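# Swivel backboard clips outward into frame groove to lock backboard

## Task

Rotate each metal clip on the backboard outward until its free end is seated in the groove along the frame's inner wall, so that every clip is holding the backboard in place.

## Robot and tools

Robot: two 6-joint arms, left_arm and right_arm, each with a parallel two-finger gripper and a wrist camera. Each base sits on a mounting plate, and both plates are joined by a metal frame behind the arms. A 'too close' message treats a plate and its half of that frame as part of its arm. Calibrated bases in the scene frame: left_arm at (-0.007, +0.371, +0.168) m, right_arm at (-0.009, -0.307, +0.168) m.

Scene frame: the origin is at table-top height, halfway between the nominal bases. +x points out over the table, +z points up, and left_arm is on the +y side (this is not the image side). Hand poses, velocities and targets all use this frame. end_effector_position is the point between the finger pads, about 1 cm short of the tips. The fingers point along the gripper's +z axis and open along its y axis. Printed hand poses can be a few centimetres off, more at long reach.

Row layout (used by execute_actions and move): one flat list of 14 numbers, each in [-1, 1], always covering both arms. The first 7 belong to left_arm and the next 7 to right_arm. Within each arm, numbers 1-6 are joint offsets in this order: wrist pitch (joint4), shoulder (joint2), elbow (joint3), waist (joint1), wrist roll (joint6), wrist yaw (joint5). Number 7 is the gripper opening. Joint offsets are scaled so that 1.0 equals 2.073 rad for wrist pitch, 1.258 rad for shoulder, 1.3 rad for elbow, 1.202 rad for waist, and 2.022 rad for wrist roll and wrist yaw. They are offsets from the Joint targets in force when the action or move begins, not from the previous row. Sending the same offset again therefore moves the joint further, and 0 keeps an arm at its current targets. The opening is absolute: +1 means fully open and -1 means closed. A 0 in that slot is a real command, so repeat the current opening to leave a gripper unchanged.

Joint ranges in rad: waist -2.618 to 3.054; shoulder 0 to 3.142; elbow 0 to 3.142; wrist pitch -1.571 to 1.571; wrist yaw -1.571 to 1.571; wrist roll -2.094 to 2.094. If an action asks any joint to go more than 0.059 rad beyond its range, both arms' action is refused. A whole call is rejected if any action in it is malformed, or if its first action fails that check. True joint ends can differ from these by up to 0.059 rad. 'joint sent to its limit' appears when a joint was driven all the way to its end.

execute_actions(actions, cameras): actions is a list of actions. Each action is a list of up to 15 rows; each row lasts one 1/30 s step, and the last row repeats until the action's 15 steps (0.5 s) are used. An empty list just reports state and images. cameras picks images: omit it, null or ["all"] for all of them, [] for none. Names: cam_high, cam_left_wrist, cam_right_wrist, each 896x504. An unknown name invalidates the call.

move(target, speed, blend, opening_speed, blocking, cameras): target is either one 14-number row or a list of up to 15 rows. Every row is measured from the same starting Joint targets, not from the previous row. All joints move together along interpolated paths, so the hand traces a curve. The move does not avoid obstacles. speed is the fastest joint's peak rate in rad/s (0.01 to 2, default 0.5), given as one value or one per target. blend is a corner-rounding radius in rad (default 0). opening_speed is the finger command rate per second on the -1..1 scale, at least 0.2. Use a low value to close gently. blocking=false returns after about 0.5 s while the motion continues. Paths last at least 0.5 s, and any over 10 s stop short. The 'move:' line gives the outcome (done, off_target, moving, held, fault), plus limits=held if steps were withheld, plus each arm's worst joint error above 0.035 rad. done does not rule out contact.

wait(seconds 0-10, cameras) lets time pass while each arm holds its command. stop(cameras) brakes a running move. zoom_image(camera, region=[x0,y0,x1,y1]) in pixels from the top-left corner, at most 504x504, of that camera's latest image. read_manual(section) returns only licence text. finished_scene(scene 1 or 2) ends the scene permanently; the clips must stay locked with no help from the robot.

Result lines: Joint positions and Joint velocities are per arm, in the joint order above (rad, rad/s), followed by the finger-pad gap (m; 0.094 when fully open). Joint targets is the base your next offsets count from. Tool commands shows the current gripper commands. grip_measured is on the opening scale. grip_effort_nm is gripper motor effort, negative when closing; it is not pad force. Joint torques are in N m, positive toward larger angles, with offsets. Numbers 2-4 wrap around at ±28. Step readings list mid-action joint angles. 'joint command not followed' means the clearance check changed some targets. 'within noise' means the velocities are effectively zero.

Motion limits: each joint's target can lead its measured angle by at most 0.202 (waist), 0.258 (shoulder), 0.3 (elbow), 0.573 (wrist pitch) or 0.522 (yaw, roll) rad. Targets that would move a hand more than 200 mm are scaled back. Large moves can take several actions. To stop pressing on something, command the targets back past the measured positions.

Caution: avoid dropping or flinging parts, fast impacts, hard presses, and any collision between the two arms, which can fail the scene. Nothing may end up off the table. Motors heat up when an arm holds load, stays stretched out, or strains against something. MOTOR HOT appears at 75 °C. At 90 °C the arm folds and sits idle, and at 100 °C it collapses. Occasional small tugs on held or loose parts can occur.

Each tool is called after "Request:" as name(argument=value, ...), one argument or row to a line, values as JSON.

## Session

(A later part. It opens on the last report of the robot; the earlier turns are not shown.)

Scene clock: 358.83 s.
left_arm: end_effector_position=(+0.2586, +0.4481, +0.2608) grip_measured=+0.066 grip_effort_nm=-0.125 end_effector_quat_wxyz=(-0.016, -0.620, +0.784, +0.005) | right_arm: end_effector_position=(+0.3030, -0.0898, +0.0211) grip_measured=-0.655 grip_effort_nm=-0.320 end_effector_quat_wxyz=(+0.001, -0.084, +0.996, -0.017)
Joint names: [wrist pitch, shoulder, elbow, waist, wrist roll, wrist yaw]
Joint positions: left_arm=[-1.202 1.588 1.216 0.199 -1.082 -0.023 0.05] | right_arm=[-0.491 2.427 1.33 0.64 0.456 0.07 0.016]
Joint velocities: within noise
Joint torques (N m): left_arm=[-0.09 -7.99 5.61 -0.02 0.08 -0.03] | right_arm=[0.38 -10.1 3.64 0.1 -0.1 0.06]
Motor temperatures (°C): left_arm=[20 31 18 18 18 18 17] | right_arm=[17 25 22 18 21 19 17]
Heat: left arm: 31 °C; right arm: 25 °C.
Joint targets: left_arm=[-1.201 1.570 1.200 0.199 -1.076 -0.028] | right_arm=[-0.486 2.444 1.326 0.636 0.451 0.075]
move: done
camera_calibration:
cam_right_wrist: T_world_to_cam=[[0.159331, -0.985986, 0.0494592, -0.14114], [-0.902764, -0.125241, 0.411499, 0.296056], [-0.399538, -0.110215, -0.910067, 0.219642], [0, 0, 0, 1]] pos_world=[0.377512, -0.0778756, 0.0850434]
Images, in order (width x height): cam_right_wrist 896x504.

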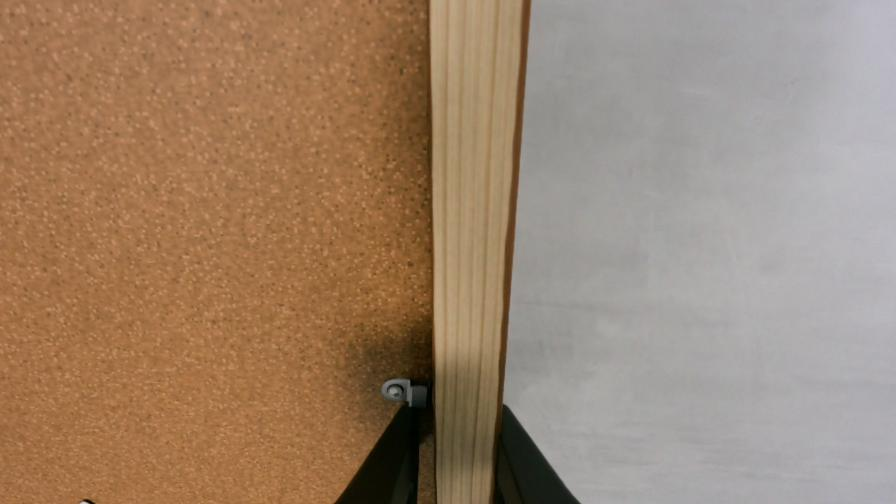

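Request:
move(
  target=[0,0,0,0,0,0,0.064,-0.055,-0.09,0,0,0,0,-0.64],
  speed=0.3,
  cameras=["cam_right_wrist"],
)

Request:
zoom_image(
  camera="cam_right_wrist",
  region=[340, 240, 520, 370],
)

Scene clock: 388.43 s.
left_arm: end_effector_position=(+0.2586, +0.4481, +0.2608) grip_measured=+0.066 grip_effort_nm=-0.125 end_effector_quat_wxyz=(-0.016, -0.620, +0.784, +0.005) | right_arm: end_effector_position=(+0.2980, -0.0947, +0.0473) grip_measured=-0.641 grip_effort_nm=0.032 end_effector_quat_wxyz=(-0.012, -0.085, +0.996, -0.024)
Joint names: [wrist pitch, shoulder, elbow, waist, wrist roll, wrist yaw]
Joint positions: left_arm=[-1.202 1.588 1.216 0.199 -1.082 -0.023 0.05] | right_arm=[-0.591 2.355 1.33 0.64 0.456 0.07 0.017]
Joint velocities: within noise
Joint torques (N m): left_arm=[-0.06 -7.84 5.52 -0.08 0.09 -0.02] | right_arm=[0.18 -13.83 3.86 0.1 -0.09 0.06]
Motor temperatures (°C): left_arm=[20 31 18 18 18 18 17] | right_arm=[17 26 22 18 21 19 17]
Heat: left arm: 31 °C; right arm: 26 °C.
Joint targets: left_arm=[-1.201 1.570 1.200 0.199 -1.076 -0.028] | right_arm=[-0.600 2.331 1.326 0.636 0.451 0.075]
move: done
camera_calibration:
cam_right_wrist: T_world_to_cam=[[0.161787, -0.984854, 0.0623535, -0.147685], [-0.892672, -0.119123, 0.434679, 0.276629], [-0.420668, -0.125987, -0.898424, 0.245243], [0, 0, 0, 1]] pos_world=[0.373998, -0.0815974, 0.109296]
Images, in order (width x height): cam_right_wrist 896x504.

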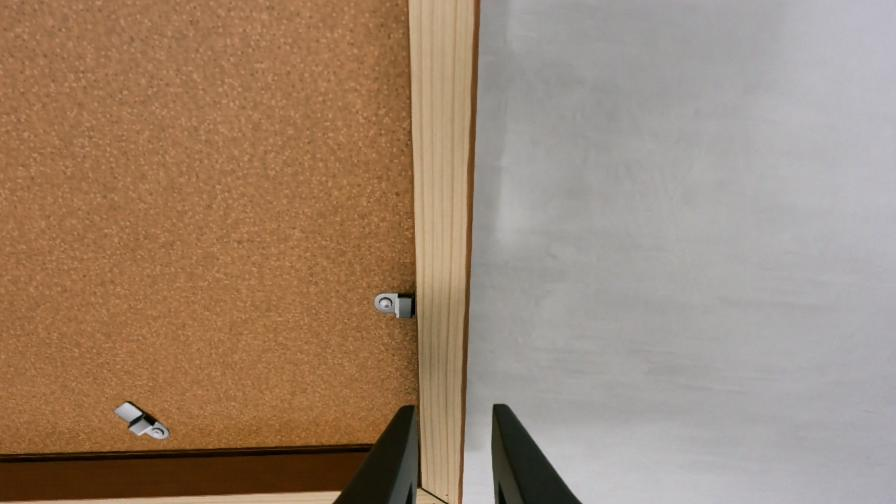

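Scaled by 2.800.

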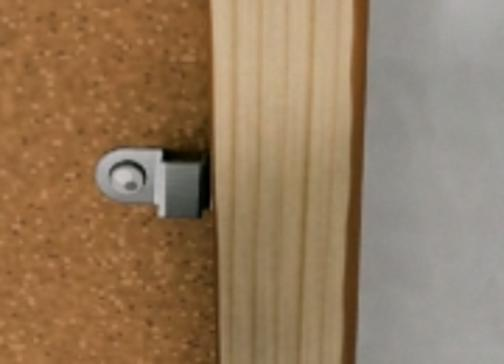

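Request:
move(
  target=[0,0,0,0,0,0,0.064,-0.1664,0.3315,0.5977,-0.0923,-0.0549,0,0.0],
  speed=0.5,
  cameras=["cam_right_wrist"],
)

Request:
zoom_image(
  camera="cam_right_wrist",
  region=[320, 300, 600, 500],
)

Scene clock: 395.23 s.
left_arm: end_effector_position=(+0.2586, +0.4481, +0.2608) grip_measured=+0.066 grip_effort_nm=-0.115 end_effector_quat_wxyz=(-0.016, -0.620, +0.784, +0.005) | right_arm: end_effector_position=(+0.4170, -0.0752, +0.0384) grip_measured=-0.002 grip_effort_nm=0.061 end_effector_quat_wxyz=(-0.007, -0.083, +0.996, -0.020)
Joint names: [wrist pitch, shoulder, elbow, waist, wrist roll, wrist yaw]
Joint positions: left_arm=[-1.202 1.588 1.216 0.199 -1.082 -0.023 0.05] | right_arm=[-0.936 2.733 2.072 0.529 0.347 0.07 0.047]
Joint velocities: within noise
Joint torques (N m): left_arm=[-0.05 -7.79 5.61 -0.14 0.07 -0.04] | right_arm=[0.23 -13.38 7.32 0.25 -0.12 0.05]
Motor temperatures (°C): left_arm=[20 31 18 18 18 18 17] | right_arm=[17 27 23 18 21 19 17]
Heat: left arm: 31 °C; right arm: 27 °C.
Joint targets: left_arm=[-1.201 1.570 1.200 0.199 -1.076 -0.028] | right_arm=[-0.945 2.748 2.103 0.525 0.340 0.075]
move: done
camera_calibration:
cam_right_wrist: T_world_to_cam=[[0.157937, -0.985955, 0.0542927, -0.145283], [-0.89631, -0.120072, 0.426861, 0.39082], [-0.414347, -0.11608, -0.902686, 0.288028], [0, 0, 0, 1]] pos_world=[0.492585, -0.0628815, 0.101061]
Images, in order (width x height): cam_right_wrist 896x504.

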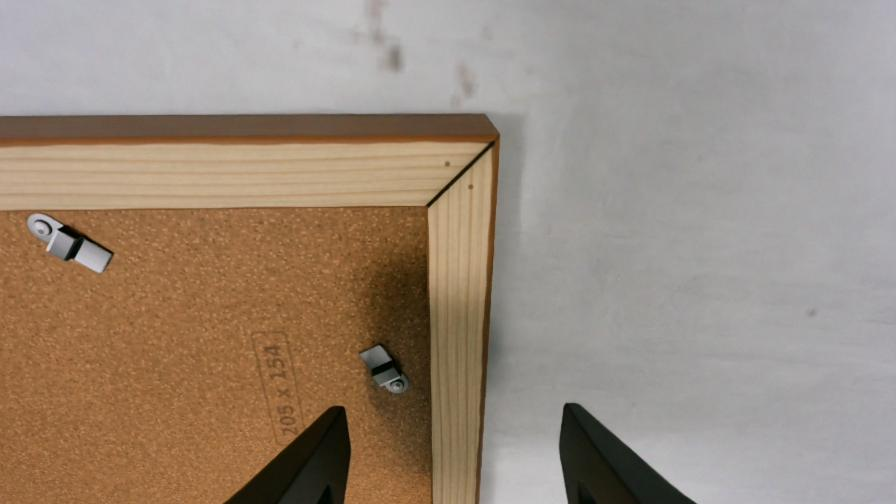

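Scaled by 1.800.

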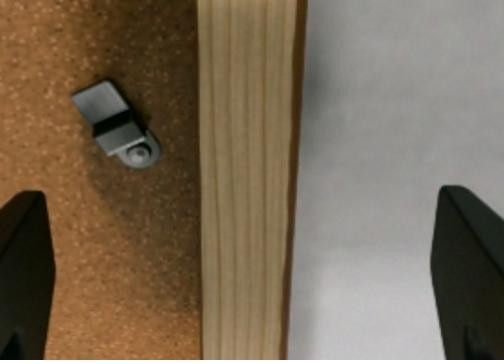

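Request:
move(
  target=[0,0,0,0,0,0,0.064,0.013,0.050,0.043,-0.010,0,0,0.0],
  speed=0.1,
  cameras=["cam_right_wrist"],
)

Request:
zoom_image(
  camera="cam_right_wrist",
  region=[320, 360, 520, 504],
)

Scene clock: 407.93 s.
left_arm: end_effector_position=(+0.2586, +0.4481, +0.2608) grip_measured=+0.066 grip_effort_nm=-0.125 end_effector_quat_wxyz=(-0.016, -0.620, +0.784, +0.005) | right_arm: end_effector_position=(+0.4248, -0.0749, +0.0245) grip_measured=-0.002 grip_effort_nm=0.066 end_effector_quat_wxyz=(-0.005, -0.079, +0.997, -0.018)
Joint names: [wrist pitch, shoulder, elbow, waist, wrist roll, wrist yaw]
Joint positions: left_arm=[-1.202 1.588 1.216 0.199 -1.082 -0.023 0.05] | right_arm=[-0.932 2.79 2.131 0.52 0.346 0.069 0.047]
Joint velocities: within noise
Joint torques (N m): left_arm=[-0.04 -7.86 5.5 0.08 0.1 -0.05] | right_arm=[0.46 -13.05 7.12 -0.02 -0.1 0.07]
Motor temperatures (°C): left_arm=[20 31 18 18 18 18 17] | right_arm=[17 26 23 18 21 19 17]
Heat: left arm: 31 °C; right arm: 26 °C.
Joint targets: left_arm=[-1.201 1.570 1.200 0.199 -1.076 -0.028] | right_arm=[-0.918 2.811 2.159 0.513 0.340 0.075]
move: done
camera_calibration:
cam_right_wrist: T_world_to_cam=[[0.150352, -0.987271, 0.0518655, -0.142364], [-0.898864, -0.114669, 0.42296, 0.405364], [-0.411629, -0.110213, -0.904663, 0.278076], [0, 0, 0, 1]] pos_world=[0.500236, -0.0634219, 0.0874957]
Images, in order (width x height): cam_right_wrist 896x504.

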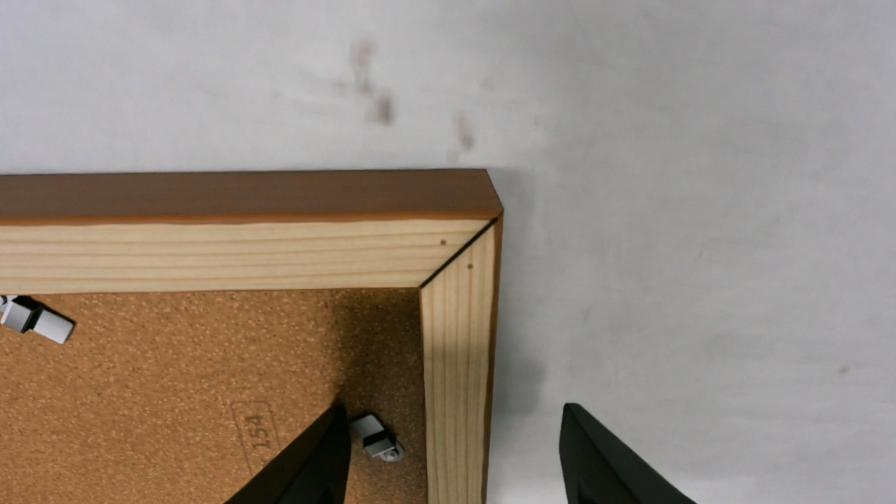

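Scaled by 2.520.

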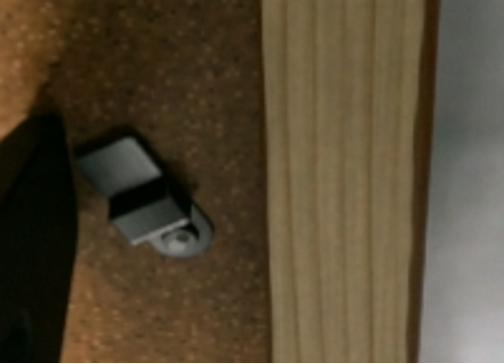

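Request:
move(
  target=[0,0,0,0,0,0,0.064,0.006,0,-0.039,0,0,0,0.0],
  speed=0.1,
  cameras=["cam_right_wrist"],
)

Request:
zoom_image(
  camera="cam_right_wrist",
  region=[320, 360, 520, 504],
)

Scene clock: 419.87 s.
left_arm: end_effector_position=(+0.2586, +0.4481, +0.2608) grip_measured=+0.066 grip_effort_nm=-0.125 end_effector_quat_wxyz=(-0.016, -0.620, +0.784, +0.005) | right_arm: end_effector_position=(+0.4253, -0.0746, +0.0239) grip_measured=-0.002 grip_effort_nm=0.066 end_effector_quat_wxyz=(-0.004, -0.079, +0.997, -0.018)
Joint names: [wrist pitch, shoulder, elbow, waist, wrist roll, wrist yaw]
Joint positions: left_arm=[-1.202 1.588 1.216 0.199 -1.082 -0.023 0.05] | right_arm=[-0.926 2.79 2.128 0.52 0.346 0.069 0.047]
Joint velocities: within noise
Joint torques (N m): left_arm=[-0.09 -7.94 5.45 -0.01 0.11 -0.01] | right_arm=[0.53 -13.04 3.7 0.01 -0.08 0.09]
Motor temperatures (°C): left_arm=[20 31 18 18 18 18 17] | right_arm=[17 26 23 18 21 19 17]
Heat: left arm: 31 °C; right arm: 26 °C.
Joint targets: left_arm=[-1.201 1.570 1.200 0.199 -1.076 -0.028] | right_arm=[-0.906 2.811 2.108 0.513 0.340 0.075]
move: done
camera_calibration:
cam_right_wrist: T_world_to_cam=[[0.150063, -0.987376, 0.0506832, -0.141967], [-0.900146, -0.115243, 0.420067, 0.40668], [-0.408923, -0.108659, -0.906077, 0.276736], [0, 0, 0, 1]] pos_world=[0.500539, -0.0632376, 0.0871071]
Images, in order (width x height): cam_right_wrist 896x504.

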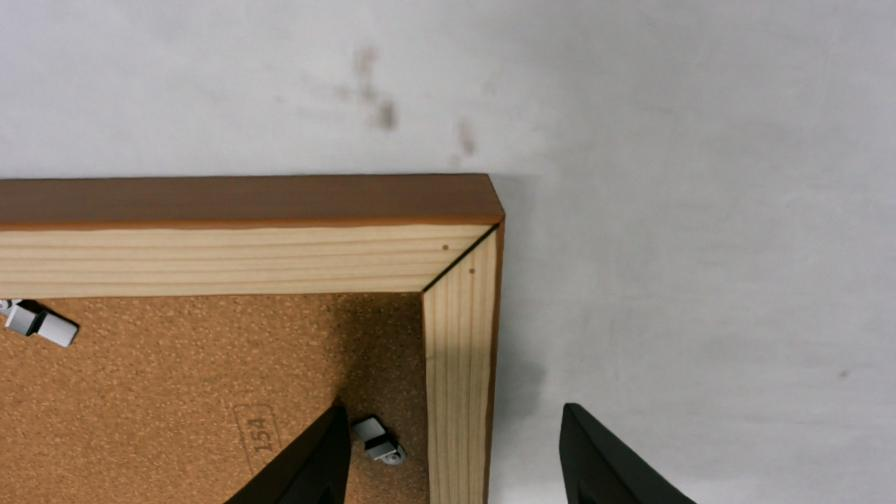

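Scaled by 2.520.

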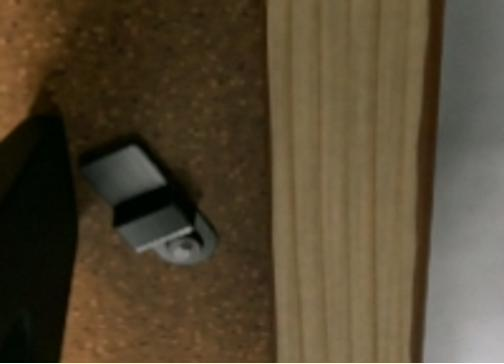

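Request:
move(
  target=[0,0,0,0,0,0,0.064,0.003,0,-0.010,0,0,0,0.0],
  speed=0.1,
  cameras=["cam_right_wrist"],
)

Request:
zoom_image(
  camera="cam_right_wrist",
  region=[320, 360, 520, 504],
)

Scene clock: 426.60 s.
left_arm: end_effector_position=(+0.2586, +0.4481, +0.2608) grip_measured=+0.066 grip_effort_nm=-0.125 end_effector_quat_wxyz=(-0.016, -0.620, +0.784, +0.005) | right_arm: end_effector_position=(+0.4247, -0.0749, +0.0228) grip_measured=-0.002 grip_effort_nm=0.061 end_effector_quat_wxyz=(-0.004, -0.079, +0.997, -0.018)
Joint names: [wrist pitch, shoulder, elbow, waist, wrist roll, wrist yaw]
Joint positions: left_arm=[-1.202 1.588 1.216 0.199 -1.082 -0.023 0.05] | right_arm=[-0.922 2.79 2.123 0.52 0.346 0.069 0.047]
Joint velocities: within noise
Joint torques (N m): left_arm=[-0.08 -7.84 5.55 -0.02 0.1 -0.02] | right_arm=[0.56 -13.05 3.17 -0.05 -0.11 0.07]
Motor temperatures (°C): left_arm=[20 31 18 18 18 18 17] | right_arm=[17 26 23 18 21 19 17]
Heat: left arm: 31 °C; right arm: 26 °C.
Joint targets: left_arm=[-1.201 1.570 1.200 0.199 -1.076 -0.028] | right_arm=[-0.899 2.811 2.095 0.513 0.340 0.075]
move: done
camera_calibration:
cam_right_wrist: T_world_to_cam=[[0.150127, -0.987353, 0.050946, -0.142137], [-0.899862, -0.115116, 0.42071, 0.406414], [-0.409525, -0.109004, -0.905763, 0.275733], [0, 0, 0, 1]] pos_world=[0.499975, -0.0634983, 0.0860075]
Images, in order (width x height): cam_right_wrist 896x504.

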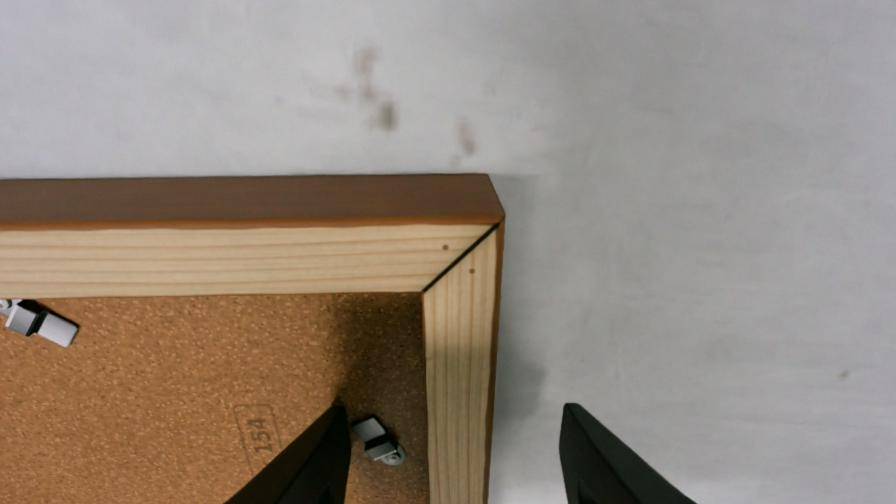

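Scaled by 2.520.

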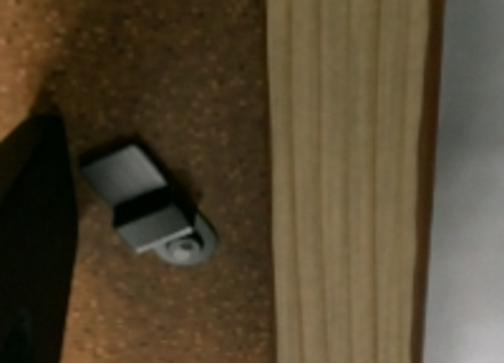

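Request:
move(
  target=[0,0,0,0,0,0,0.064,0,0,0,0,0,0,-0.3],
  opening_speed=0.4,
  cameras=[],
)

Request:
move(
  target=[0,0,0,0,0,0,0.064,0,0,0,0,0,0,-0.40],
  opening_speed=0.3,
  cameras=["cam_right_wrist"],
)

Request:
zoom_image(
  camera="cam_right_wrist",
  region=[340, 374, 520, 504],
)

Request:
move(
  target=[0,0,0,0,0,0,0.064,0,0,0,0,0,0,-0.48],
  opening_speed=0.3,
  cameras=["cam_right_wrist"],
)

Request:
zoom_image(
  camera="cam_right_wrist",
  region=[340, 374, 520, 504],
)

Scene clock: 435.90 s.
left_arm: end_effector_position=(+0.2586, +0.4481, +0.2608) grip_measured=+0.066 grip_effort_nm=-0.129 end_effector_quat_wxyz=(-0.016, -0.620, +0.784, +0.005) | right_arm: end_effector_position=(+0.4256, -0.0708, +0.0227) grip_measured=-0.298 grip_effort_nm=-0.159 end_effector_quat_wxyz=(-0.003, -0.079, +0.997, -0.007)
Joint names: [wrist pitch, shoulder, elbow, waist, wrist roll, wrist yaw]
Joint positions: left_arm=[-1.202 1.588 1.216 0.199 -1.082 -0.023 0.05] | right_arm=[-0.911 2.79 2.123 0.52 0.345 0.051 0.033]
Joint velocities: within noise
Joint torques (N m): left_arm=[-0.06 -7.9 5.6 0.06 0.09 -0.05] | right_arm=[0.47 -13.07 3.18 0.03 -0.09 0.25]
Motor temperatures (°C): left_arm=[20 31 18 18 18 18 17] | right_arm=[17 26 23 18 21 19 17]
Heat: left arm: 31 °C; right arm: 26 °C.
Joint targets: left_arm=[-1.201 1.570 1.200 0.199 -1.076 -0.028] | right_arm=[-0.899 2.811 2.096 0.513 0.340 0.075]
move: done
No camera images: "cameras" was empty.

Scene clock: 436.43 s.
left_arm: end_effector_position=(+0.2586, +0.4481, +0.2608) grip_measured=+0.066 grip_effort_nm=-0.129 end_effector_quat_wxyz=(-0.016, -0.620, +0.784, +0.005) | right_arm: end_effector_position=(+0.4258, -0.0695, +0.0227) grip_measured=-0.397 grip_effort_nm=-0.183 end_effector_quat_wxyz=(-0.003, -0.079, +0.997, -0.004)
Joint names: [wrist pitch, shoulder, elbow, waist, wrist roll, wrist yaw]
Joint positions: left_arm=[-1.202 1.588 1.216 0.199 -1.082 -0.023 0.05] | right_arm=[-0.908 2.79 2.123 0.52 0.345 0.045 0.028]
Joint velocities: within noise
Joint torques (N m): left_arm=[-0.07 -7.84 5.37 -0.09 0.09 -0.04] | right_arm=[0.45 -13.08 3.17 -0.01 -0.08 0.31]
Motor temperatures (°C): left_arm=[20 31 18 18 18 18 17] | right_arm=[17 26 23 18 21 19 17]
Heat: left arm: 31 °C; right arm: 26 °C.
Joint targets: left_arm=[-1.201 1.570 1.200 0.199 -1.076 -0.028] | right_arm=[-0.899 2.811 2.096 0.513 0.340 0.075]
move: done
camera_calibration:
cam_right_wrist: T_world_to_cam=[[0.14991, -0.988414, 0.0237686, -0.136303], [-0.900407, -0.126553, 0.416236, 0.407637], [-0.408405, -0.0837993, -0.908946, 0.278011], [0, 0, 0, 1]] pos_world=[0.501013, -0.0598386, 0.0862635]
Images, in order (width x height): cam_right_wrist 896x504.

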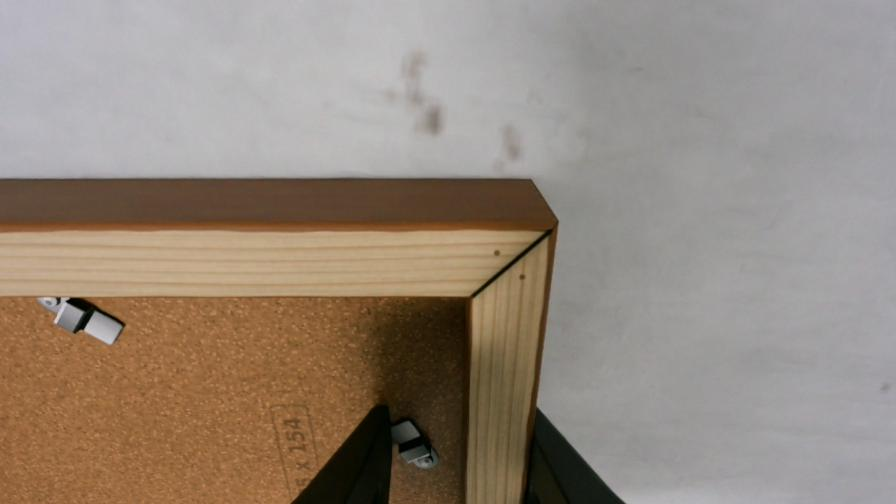

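Scaled by 2.800.

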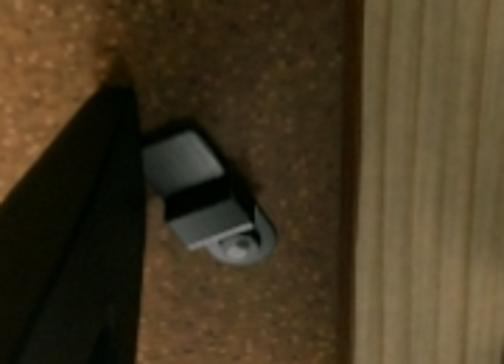

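Scene clock: 436.93 s.
left_arm: end_effector_position=(+0.2586, +0.4481, +0.2608) grip_measured=+0.066 grip_effort_nm=-0.129 end_effector_quat_wxyz=(-0.016, -0.620, +0.784, +0.005) | right_arm: end_effector_position=(+0.4265, -0.0692, +0.0227) grip_measured=-0.477 grip_effort_nm=-0.217 end_effector_quat_wxyz=(-0.001, -0.079, +0.997, -0.004)
Joint names: [wrist pitch, shoulder, elbow, waist, wrist roll, wrist yaw]
Joint positions: left_arm=[-1.202 1.588 1.216 0.199 -1.082 -0.023 0.05] | right_arm=[-0.905 2.79 2.123 0.52 0.345 0.046 0.025]
Joint velocities: within noise
Joint torques (N m): left_arm=[-0.07 -7.94 5.53 -0.08 0.09 -0.05] | right_arm=[0.42 -13.07 3.15 -0.05 -0.09 0.3]
Motor temperatures (°C): left_arm=[20 31 18 18 18 18 17] | right_arm=[17 26 23 18 21 19 17]
Heat: left arm: 31 °C; right arm: 26 °C.
Joint targets: left_arm=[-1.201 1.570 1.200 0.199 -1.076 -0.028] | right_arm=[-0.899 2.811 2.096 0.513 0.340 0.075]
move: done
camera_calibration:
cam_right_wrist: T_world_to_cam=[[0.149726, -0.988458, 0.0230728, -0.136013], [-0.901606, -0.126917, 0.413519, 0.408853], [-0.405818, -0.082717, -0.910203, 0.277316], [0, 0, 0, 1]] pos_world=[0.501529, -0.0596136, 0.0864837]
Images, in order (width x height): cam_right_wrist 896x504.

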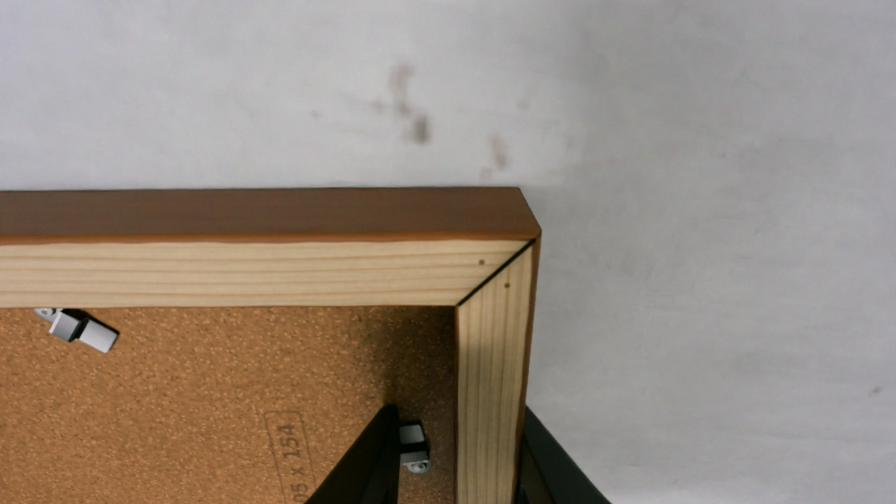

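Scaled by 2.800.

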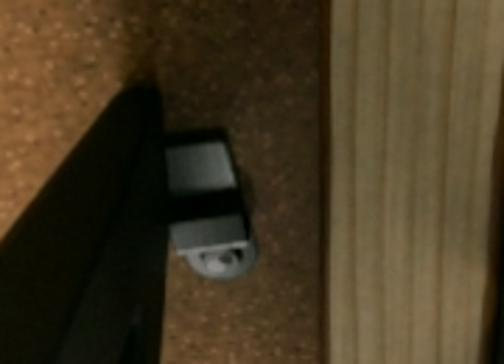

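Request:
move(
  target=[
    [0,0,0,0,0,0,0.064,0,-0.05,0,0,0,0,-0.44],
    [0,0,0,0,0,0,0.064,-0.0145,-0.05,0,0,0,0,-0.44],
    [0,0,0,0,0,0,0.064,-0.0145,0,0,0,0,0,-0.44],
  ],
  speed=0.15,
  cameras=["cam_right_wrist"],
)

Request:
zoom_image(
  camera="cam_right_wrist",
  region=[340, 374, 520, 504],
)

Scene clock: 454.90 s.
left_arm: end_effector_position=(+0.2586, +0.4481, +0.2608) grip_measured=+0.066 grip_effort_nm=-0.129 end_effector_quat_wxyz=(-0.016, -0.620, +0.784, +0.005) | right_arm: end_effector_position=(+0.4268, -0.0698, +0.0236) grip_measured=-0.442 grip_effort_nm=0.056 end_effector_quat_wxyz=(+0.001, -0.079, +0.997, -0.005)
Joint names: [wrist pitch, shoulder, elbow, waist, wrist roll, wrist yaw]
Joint positions: left_arm=[-1.202 1.588 1.216 0.199 -1.082 -0.023 0.05] | right_arm=[-0.898 2.784 2.114 0.52 0.345 0.049 0.026]
Joint velocities: within noise
Joint torques (N m): left_arm=[-0.06 -7.83 5.49 -0.14 0.09 -0.02] | right_arm=[0.06 -12.46 3.82 -0.08 -0.08 0.26]
Motor temperatures (°C): left_arm=[20 31 18 18 18 18 17] | right_arm=[17 26 22 18 21 19 17]
Heat: left arm: 31 °C; right arm: 26 °C.
Joint targets: left_arm=[-1.201 1.570 1.200 0.199 -1.076 -0.028] | right_arm=[-0.930 2.811 2.095 0.513 0.340 0.075]
move: done
camera_calibration:
cam_right_wrist: T_world_to_cam=[[0.149489, -0.988445, 0.0251073, -0.136608], [-0.90354, -0.126247, 0.409483, 0.409605], [-0.401582, -0.0838988, -0.911972, 0.276352], [0, 0, 0, 1]] pos_world=[0.501494, -0.0601317, 0.0877291]
Images, in order (width x height): cam_right_wrist 896x504.

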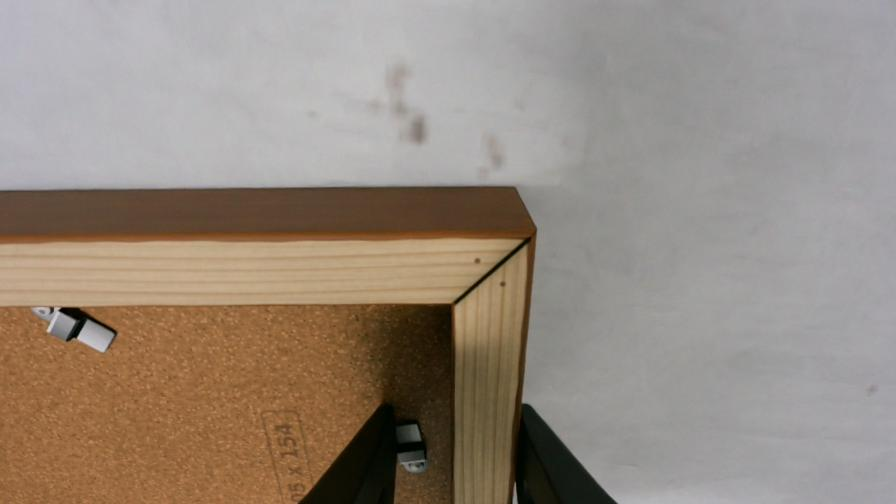

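Scaled by 2.800.

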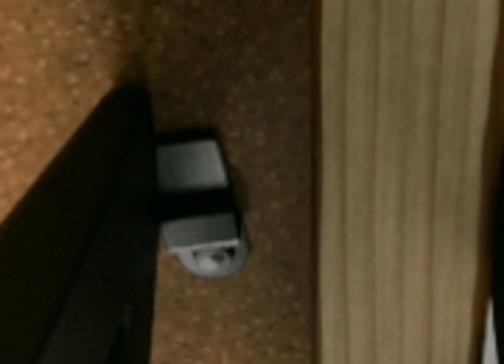

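Request:
move(
  target=[
    [0,0,0,0,0,0,0.064,0,-0.07,0,0,0,0,-0.40],
    [0,0,0,0,0,0,0.064,-0.012,-0.07,0,0,0,0,-0.40],
  ],
  speed=0.2,
  cameras=[],
)

Scene clock: 458.70 s.
left_arm: end_effector_position=(+0.2586, +0.4481, +0.2608) grip_measured=+0.066 grip_effort_nm=-0.129 end_effector_quat_wxyz=(-0.016, -0.620, +0.784, +0.005) | right_arm: end_effector_position=(+0.4204, -0.0762, +0.0317) grip_measured=-0.402 grip_effort_nm=0.051 end_effector_quat_wxyz=(-0.011, -0.080, +0.997, -0.017)
Joint names: [wrist pitch, shoulder, elbow, waist, wrist roll, wrist yaw]
Joint positions: left_arm=[-1.202 1.588 1.216 0.199 -1.082 -0.023 0.05] | right_arm=[-0.946 2.764 2.108 0.52 0.345 0.062 0.028]
Joint velocities: within noise
Joint torques (N m): left_arm=[-0.07 -7.87 5.63 -0.12 0.08 -0.02] | right_arm=[0.21 -18.85 4.12 -0.03 -0.09 0.13]
Motor temperatures (°C): left_arm=[20 31 18 18 18 18 17] | right_arm=[17 27 22 18 21 19 17]
Heat: left arm: 31 °C; right arm: 27 °C.
Joint targets: left_arm=[-1.201 1.570 1.200 0.199 -1.076 -0.028] | right_arm=[-0.954 2.723 2.095 0.513 0.340 0.075]
move: off_target (right_arm); right_arm: the shoulder is farthest, 0.041 rad from its target
No camera images: "cameras" was empty.

Request:
move(
  target=[
    [0,0,0,0,0,0,0.064,0.0212,0.02,0,0,0,0,-0.40],
    [0,0,0,0,0,0,0.064,0.0212,0.07,0,0,0,0,-0.40],
  ],
  speed=0.15,
  cameras=["cam_right_wrist"],
)

Request:
zoom_image(
  camera="cam_right_wrist",
  region=[340, 374, 520, 504],
)

Scene clock: 466.97 s.
left_arm: end_effector_position=(+0.2586, +0.4481, +0.2608) grip_measured=+0.066 grip_effort_nm=-0.125 end_effector_quat_wxyz=(-0.016, -0.620, +0.784, +0.005) | right_arm: end_effector_position=(+0.4241, -0.0742, +0.0253) grip_measured=-0.402 grip_effort_nm=0.051 end_effector_quat_wxyz=(-0.003, -0.080, +0.997, -0.014)
Joint names: [wrist pitch, shoulder, elbow, waist, wrist roll, wrist yaw]
Joint positions: left_arm=[-1.202 1.588 1.216 0.199 -1.082 -0.023 0.05] | right_arm=[-0.915 2.778 2.108 0.52 0.345 0.063 0.028]
Joint velocities: within noise
Joint torques (N m): left_arm=[-0.07 -7.91 5.64 -0.03 0.08 -0.06] | right_arm=[0.38 -11.92 4.18 -0.03 -0.09 0.13]
Motor temperatures (°C): left_arm=[20 31 18 18 18 18 17] | right_arm=[17 31 22 18 21 19 17]
Heat: left arm: 31 °C; right arm: 31 °C.
Joint targets: left_arm=[-1.201 1.570 1.200 0.199 -1.076 -0.028] | right_arm=[-0.910 2.811 2.095 0.513 0.340 0.075]
move: done
camera_calibration:
cam_right_wrist: T_world_to_cam=[[0.150501, -0.987652, 0.0435113, -0.141397], [-0.900384, -0.118762, 0.418574, 0.404887], [-0.408237, -0.102173, -0.90714, 0.277763], [0, 0, 0, 1]] pos_world=[0.499228, -0.0631863, 0.0886474]
Images, in order (width x height): cam_right_wrist 896x504.

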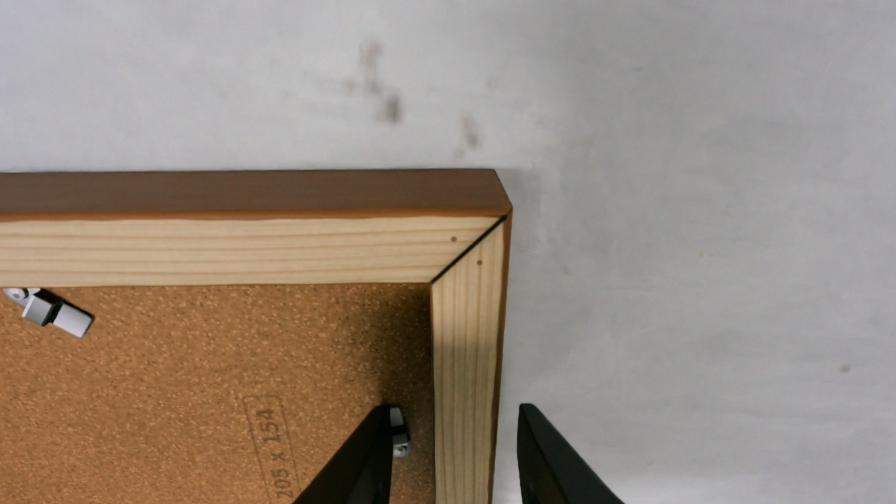

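Scaled by 2.800.

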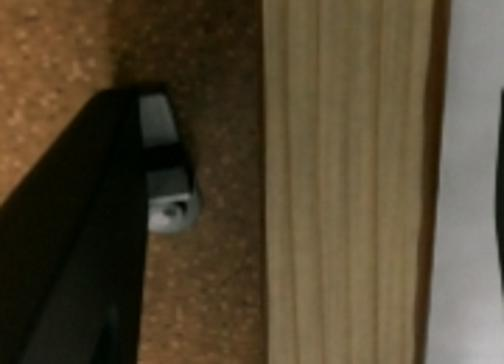

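Request:
move(
  target=[
    [0,0,0,0,0,0,0.064,0,-0.0,0,0,0,0,-0.26],
    [0,0,0,0,0,0,0.064,0,0.010,0,0,0,0,-0.26],
  ],
  speed=0.1,
  cameras=["cam_right_wrist"],
)

Request:
zoom_image(
  camera="cam_right_wrist",
  region=[340, 374, 520, 504],
)

Scene clock: 477.50 s.
left_arm: end_effector_position=(+0.2586, +0.4481, +0.2608) grip_measured=+0.066 grip_effort_nm=-0.120 end_effector_quat_wxyz=(-0.016, -0.620, +0.784, +0.005) | right_arm: end_effector_position=(+0.4242, -0.0766, +0.0249) grip_measured=-0.262 grip_effort_nm=0.066 end_effector_quat_wxyz=(-0.004, -0.079, +0.997, -0.017)
Joint names: [wrist pitch, shoulder, elbow, waist, wrist roll, wrist yaw]
Joint positions: left_arm=[-1.202 1.588 1.216 0.199 -1.082 -0.023 0.05] | right_arm=[-0.918 2.778 2.108 0.518 0.345 0.068 0.035]
Joint velocities: within noise
Joint torques (N m): left_arm=[-0.07 -7.91 5.63 -0.16 0.08 -0.04] | right_arm=[0.41 -10.8 4.16 0.24 -0.08 0.08]
Motor temperatures (°C): left_arm=[20 31 18 18 18 18 17] | right_arm=[17 29 22 18 21 19 17]
Heat: left arm: 31 °C; right arm: 29 °C.
Joint targets: left_arm=[-1.201 1.570 1.200 0.199 -1.076 -0.028] | right_arm=[-0.910 2.823 2.095 0.513 0.340 0.075]
move: off_target (right_arm); right_arm: the shoulder is farthest, 0.045 rad from its target
camera_calibration:
cam_right_wrist: T_world_to_cam=[[0.148567, -0.987637, 0.0500031, -0.143203], [-0.900114, -0.114114, 0.420443, 0.405065], [-0.409539, -0.107472, -0.90594, 0.277346], [0, 0, 0, 1]] pos_world=[0.499464, -0.0654025, 0.0881125]
Images, in order (width x height): cam_right_wrist 896x504.

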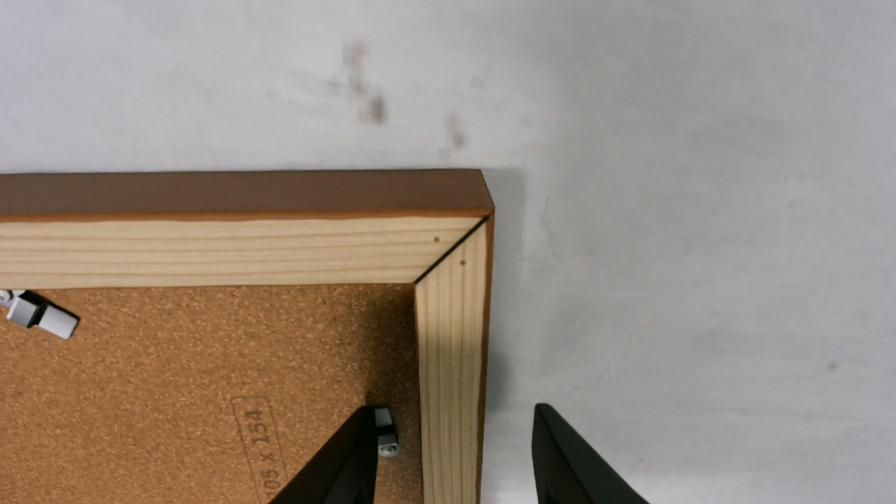

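Scaled by 2.800.

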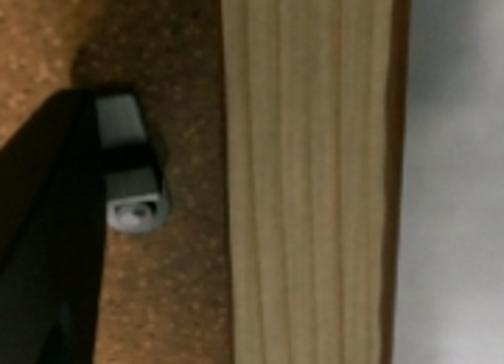

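Request:
move(
  target=[0,0,0,0,0,0,0.064,0,0,0,0,0,0,-0.14],
  speed=0.1,
  cameras=["cam_right_wrist"],
)

Request:
zoom_image(
  camera="cam_right_wrist",
  region=[340, 374, 520, 504],
)

Scene clock: 484.70 s.
left_arm: end_effector_position=(+0.2586, +0.4481, +0.2608) grip_measured=+0.066 grip_effort_nm=-0.129 end_effector_quat_wxyz=(-0.016, -0.620, +0.784, +0.005) | right_arm: end_effector_position=(+0.4245, -0.0790, +0.0249) grip_measured=-0.142 grip_effort_nm=0.071 end_effector_quat_wxyz=(-0.005, -0.078, +0.997, -0.020)
Joint names: [wrist pitch, shoulder, elbow, waist, wrist roll, wrist yaw]
Joint positions: left_arm=[-1.202 1.588 1.216 0.199 -1.082 -0.023 0.05] | right_arm=[-0.922 2.778 2.108 0.515 0.344 0.073 0.04]
Joint velocities: within noise
Joint torques (N m): left_arm=[-0.09 -7.94 5.48 -0.08 0.06 -0.01] | right_arm=[0.44 -10.81 4.18 0.42 -0.08 0.02]
Motor temperatures (°C): left_arm=[20 31 18 18 18 18 17] | right_arm=[17 28 22 18 21 19 17]
Heat: left arm: 31 °C; right arm: 28 °C.
Joint targets: left_arm=[-1.201 1.570 1.200 0.199 -1.076 -0.028] | right_arm=[-0.910 2.823 2.095 0.512 0.340 0.075]
move: off_target (right_arm); right_arm: the shoulder is farthest, 0.045 rad from its target
camera_calibration:
cam_right_wrist: T_world_to_cam=[[0.146597, -0.987617, 0.0558708, -0.144872], [-0.900032, -0.109735, 0.421783, 0.405326], [-0.410429, -0.112118, -0.904974, 0.27719], [0, 0, 0, 1]] pos_world=[0.499811, -0.067522, 0.0879843]
Images, in order (width x height): cam_right_wrist 896x504.

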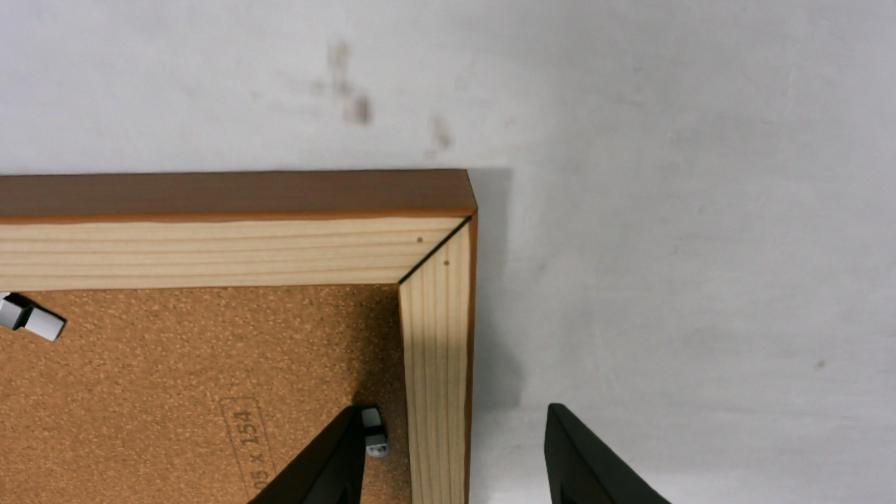

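Scaled by 2.800.

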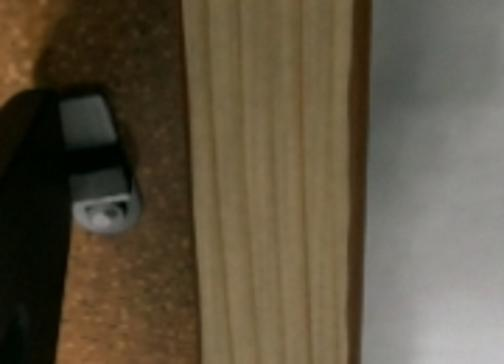

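Request:
move(
  target=[
    [0,0,0,0,0,0,0.064,0,-0.08,0,0,0,0,-0.14],
    [0,0,0,0,0,0,0.064,0,-0.08,0,0,0,0,-0.14],
  ],
  speed=0.2,
  cameras=["cam_right_wrist"],
)

Request:
zoom_image(
  camera="cam_right_wrist",
  region=[320, 344, 520, 484],
)

Scene clock: 492.70 s.
left_arm: end_effector_position=(+0.2586, +0.4481, +0.2608) grip_measured=+0.066 grip_effort_nm=-0.120 end_effector_quat_wxyz=(-0.016, -0.620, +0.784, +0.005) | right_arm: end_effector_position=(+0.4277, -0.0775, +0.0308) grip_measured=-0.142 grip_effort_nm=0.066 end_effector_quat_wxyz=(+0.002, -0.077, +0.997, -0.018)
Joint names: [wrist pitch, shoulder, elbow, waist, wrist roll, wrist yaw]
Joint positions: left_arm=[-1.202 1.588 1.216 0.199 -1.082 -0.023 0.05] | right_arm=[-0.921 2.766 2.108 0.515 0.344 0.073 0.04]
Joint velocities: within noise
Joint torques (N m): left_arm=[-0.1 -7.98 5.49 -0.08 0.08 -0.01] | right_arm=[0.44 -19.06 4.16 0.39 -0.08 0.03]
Motor temperatures (°C): left_arm=[20 31 18 18 18 18 17] | right_arm=[17 27 22 18 21 19 17]
Heat: left arm: 31 °C; right arm: 27 °C.
Joint targets: left_arm=[-1.201 1.570 1.200 0.199 -1.076 -0.028] | right_arm=[-0.910 2.723 2.095 0.512 0.340 0.075]
move: off_target (right_arm); right_arm: the shoulder is farthest, 0.044 rad from its target
camera_calibration:
cam_right_wrist: T_world_to_cam=[[0.145413, -0.988048, 0.0511565, -0.143592], [-0.905107, -0.111969, 0.410175, 0.408245], [-0.399544, -0.105947, -0.910571, 0.280034], [0, 0, 0, 1]] pos_world=[0.502271, -0.0664965, 0.0948844]
Images, in order (width x height): cam_right_wrist 896x504.

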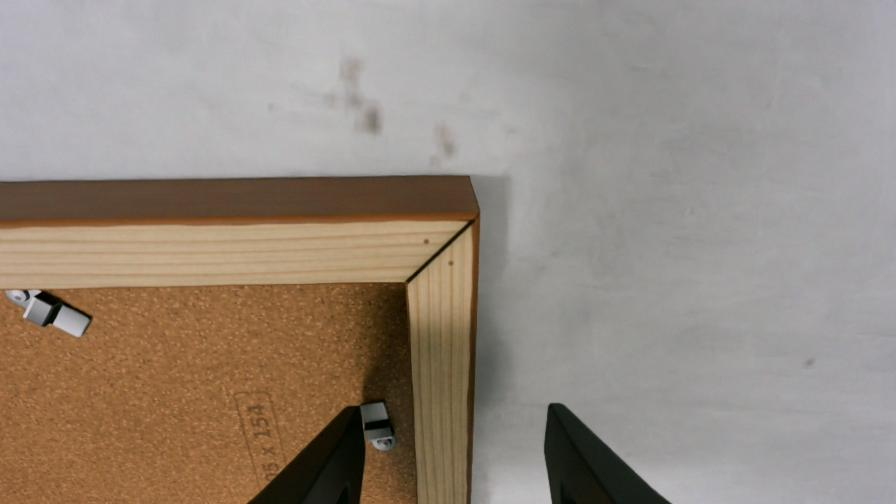

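Scaled by 2.520.

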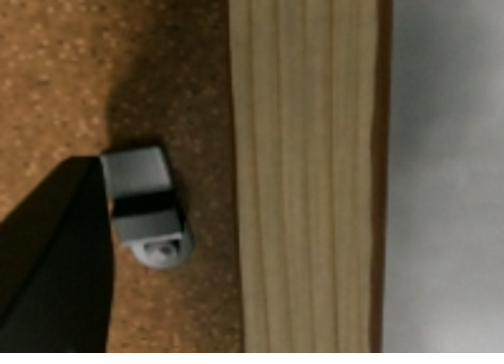

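Request:
move(
  target=[
    [0,0,0,0,0,0,0.064,-0.0145,-0.05,0,0.014,0,0,-0.14],
    [0,0,0,0,0,0,0.064,-0.0145,0.05,0,0.014,0,0,-0.14],
  ],
  speed=0.2,
  cameras=["cam_right_wrist"],
)

Request:
zoom_image(
  camera="cam_right_wrist",
  region=[320, 344, 520, 484],
)

Scene clock: 503.97 s.
left_arm: end_effector_position=(+0.2586, +0.4481, +0.2608) grip_measured=+0.066 grip_effort_nm=-0.134 end_effector_quat_wxyz=(-0.016, -0.620, +0.784, +0.005) | right_arm: end_effector_position=(+0.4201, -0.0778, +0.0253) grip_measured=-0.142 grip_effort_nm=0.056 end_effector_quat_wxyz=(-0.011, -0.081, +0.996, -0.022)
Joint names: [wrist pitch, shoulder, elbow, waist, wrist roll, wrist yaw]
Joint positions: left_arm=[-1.202 1.588 1.216 0.199 -1.082 -0.023 0.05] | right_arm=[-0.933 2.777 2.106 0.521 0.345 0.072 0.04]
Joint velocities: within noise
Joint torques (N m): left_arm=[-0.05 -7.9 5.48 -0.08 0.06 -0.04] | right_arm=[0.21 -14.04 4.25 1.51 -0.07 0.05]
Motor temperatures (°C): left_arm=[20 31 18 18 18 18 17] | right_arm=[17 30 22 18 21 19 17]
Heat: left arm: 31 °C; right arm: 30 °C.
Joint targets: left_arm=[-1.201 1.570 1.200 0.199 -1.076 -0.028] | right_arm=[-0.941 2.786 2.095 0.530 0.340 0.075]
move: done
camera_calibration:
cam_right_wrist: T_world_to_cam=[[0.153351, -0.986408, 0.0590077, -0.145877], [-0.894488, -0.113187, 0.432528, 0.398458], [-0.419971, -0.11911, -0.899687, 0.279228], [0, 0, 0, 1]] pos_world=[0.496054, -0.0655354, 0.0874811]
Images, in order (width x height): cam_right_wrist 896x504.

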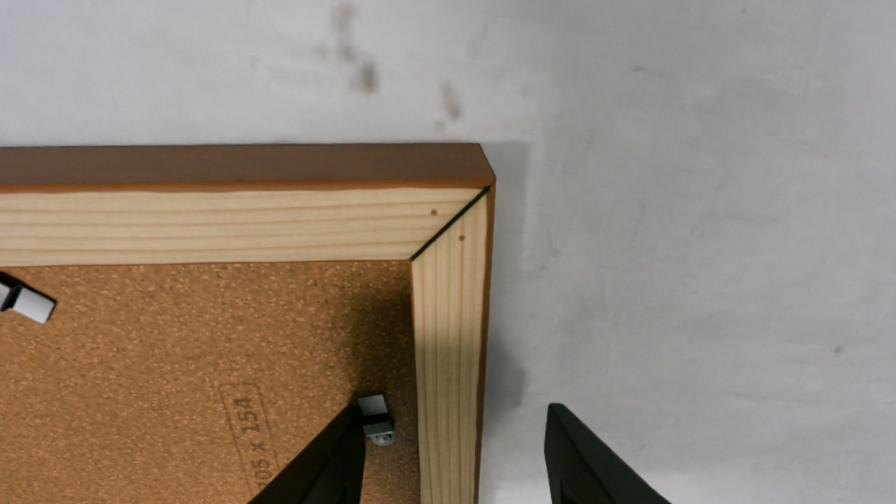

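Scaled by 2.520.

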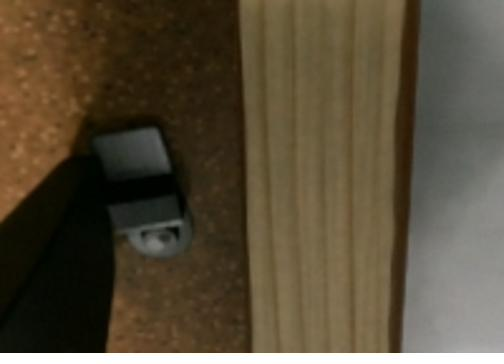

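Request:
move(
  target=[
    [0,0,0,0,0,0,0.064,0.0,-0.08,0,0.004,0,0,0.0],
    [0,0,0,0,0,0,0.064,0.0188,-0.08,0,0.004,0,0,0.0],
    [0,0,0,0,0,0,0.064,0.0188,0.014,0,0.004,0,0,0.0],
  ],
  speed=0.2,
  cameras=["cam_right_wrist"],
)

Request:
zoom_image(
  camera="cam_right_wrist",
  region=[320, 344, 520, 484],
)

Scene clock: 521.10 s.
left_arm: end_effector_position=(+0.2586, +0.4481, +0.2608) grip_measured=+0.066 grip_effort_nm=-0.120 end_effector_quat_wxyz=(-0.016, -0.620, +0.784, +0.005) | right_arm: end_effector_position=(+0.4257, -0.0724, +0.0238) grip_measured=-0.002 grip_effort_nm=0.056 end_effector_quat_wxyz=(+0.003, -0.082, +0.997, -0.016)
Joint names: [wrist pitch, shoulder, elbow, waist, wrist roll, wrist yaw]
Joint positions: left_arm=[-1.202 1.588 1.216 0.199 -1.082 -0.023 0.05] | right_arm=[-0.9 2.78 2.106 0.525 0.345 0.071 0.047]
Joint velocities: within noise
Joint torques (N m): left_arm=[-0.06 -7.9 5.6 0.06 0.09 -0.05] | right_arm=[0.32 -12.77 4.33 1.55 -0.09 0.03]
Motor temperatures (°C): left_arm=[20 31 18 18 18 18 17] | right_arm=[17 30 23 18 21 19 17]
Heat: left arm: 31 °C; right arm: 30 °C.
Joint targets: left_arm=[-1.201 1.570 1.200 0.199 -1.076 -0.028] | right_arm=[-0.901 2.803 2.095 0.534 0.340 0.075]
move: done
camera_calibration:
cam_right_wrist: T_world_to_cam=[[0.154104, -0.986883, 0.0481057, -0.141398], [-0.905404, -0.121552, 0.406779, 0.409455], [-0.395595, -0.106241, -0.912259, 0.271703], [0, 0, 0, 1]] pos_world=[0.499997, -0.0609071, 0.0881077]
Images, in order (width x height): cam_right_wrist 896x504.

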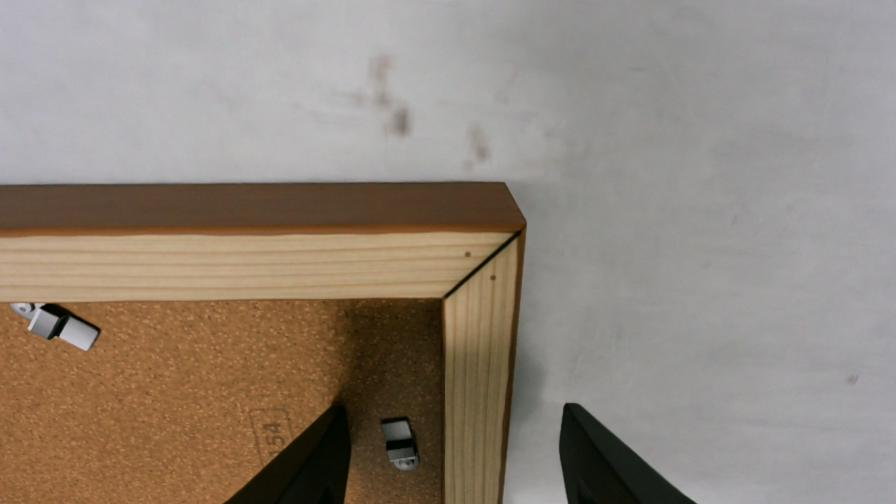

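Scaled by 2.520.

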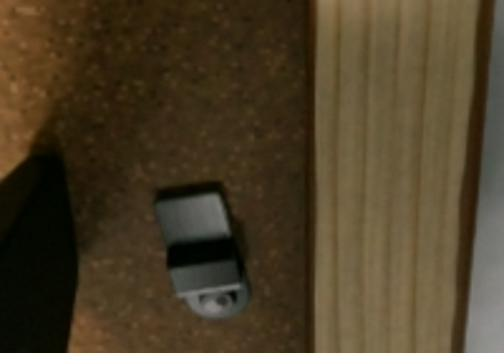

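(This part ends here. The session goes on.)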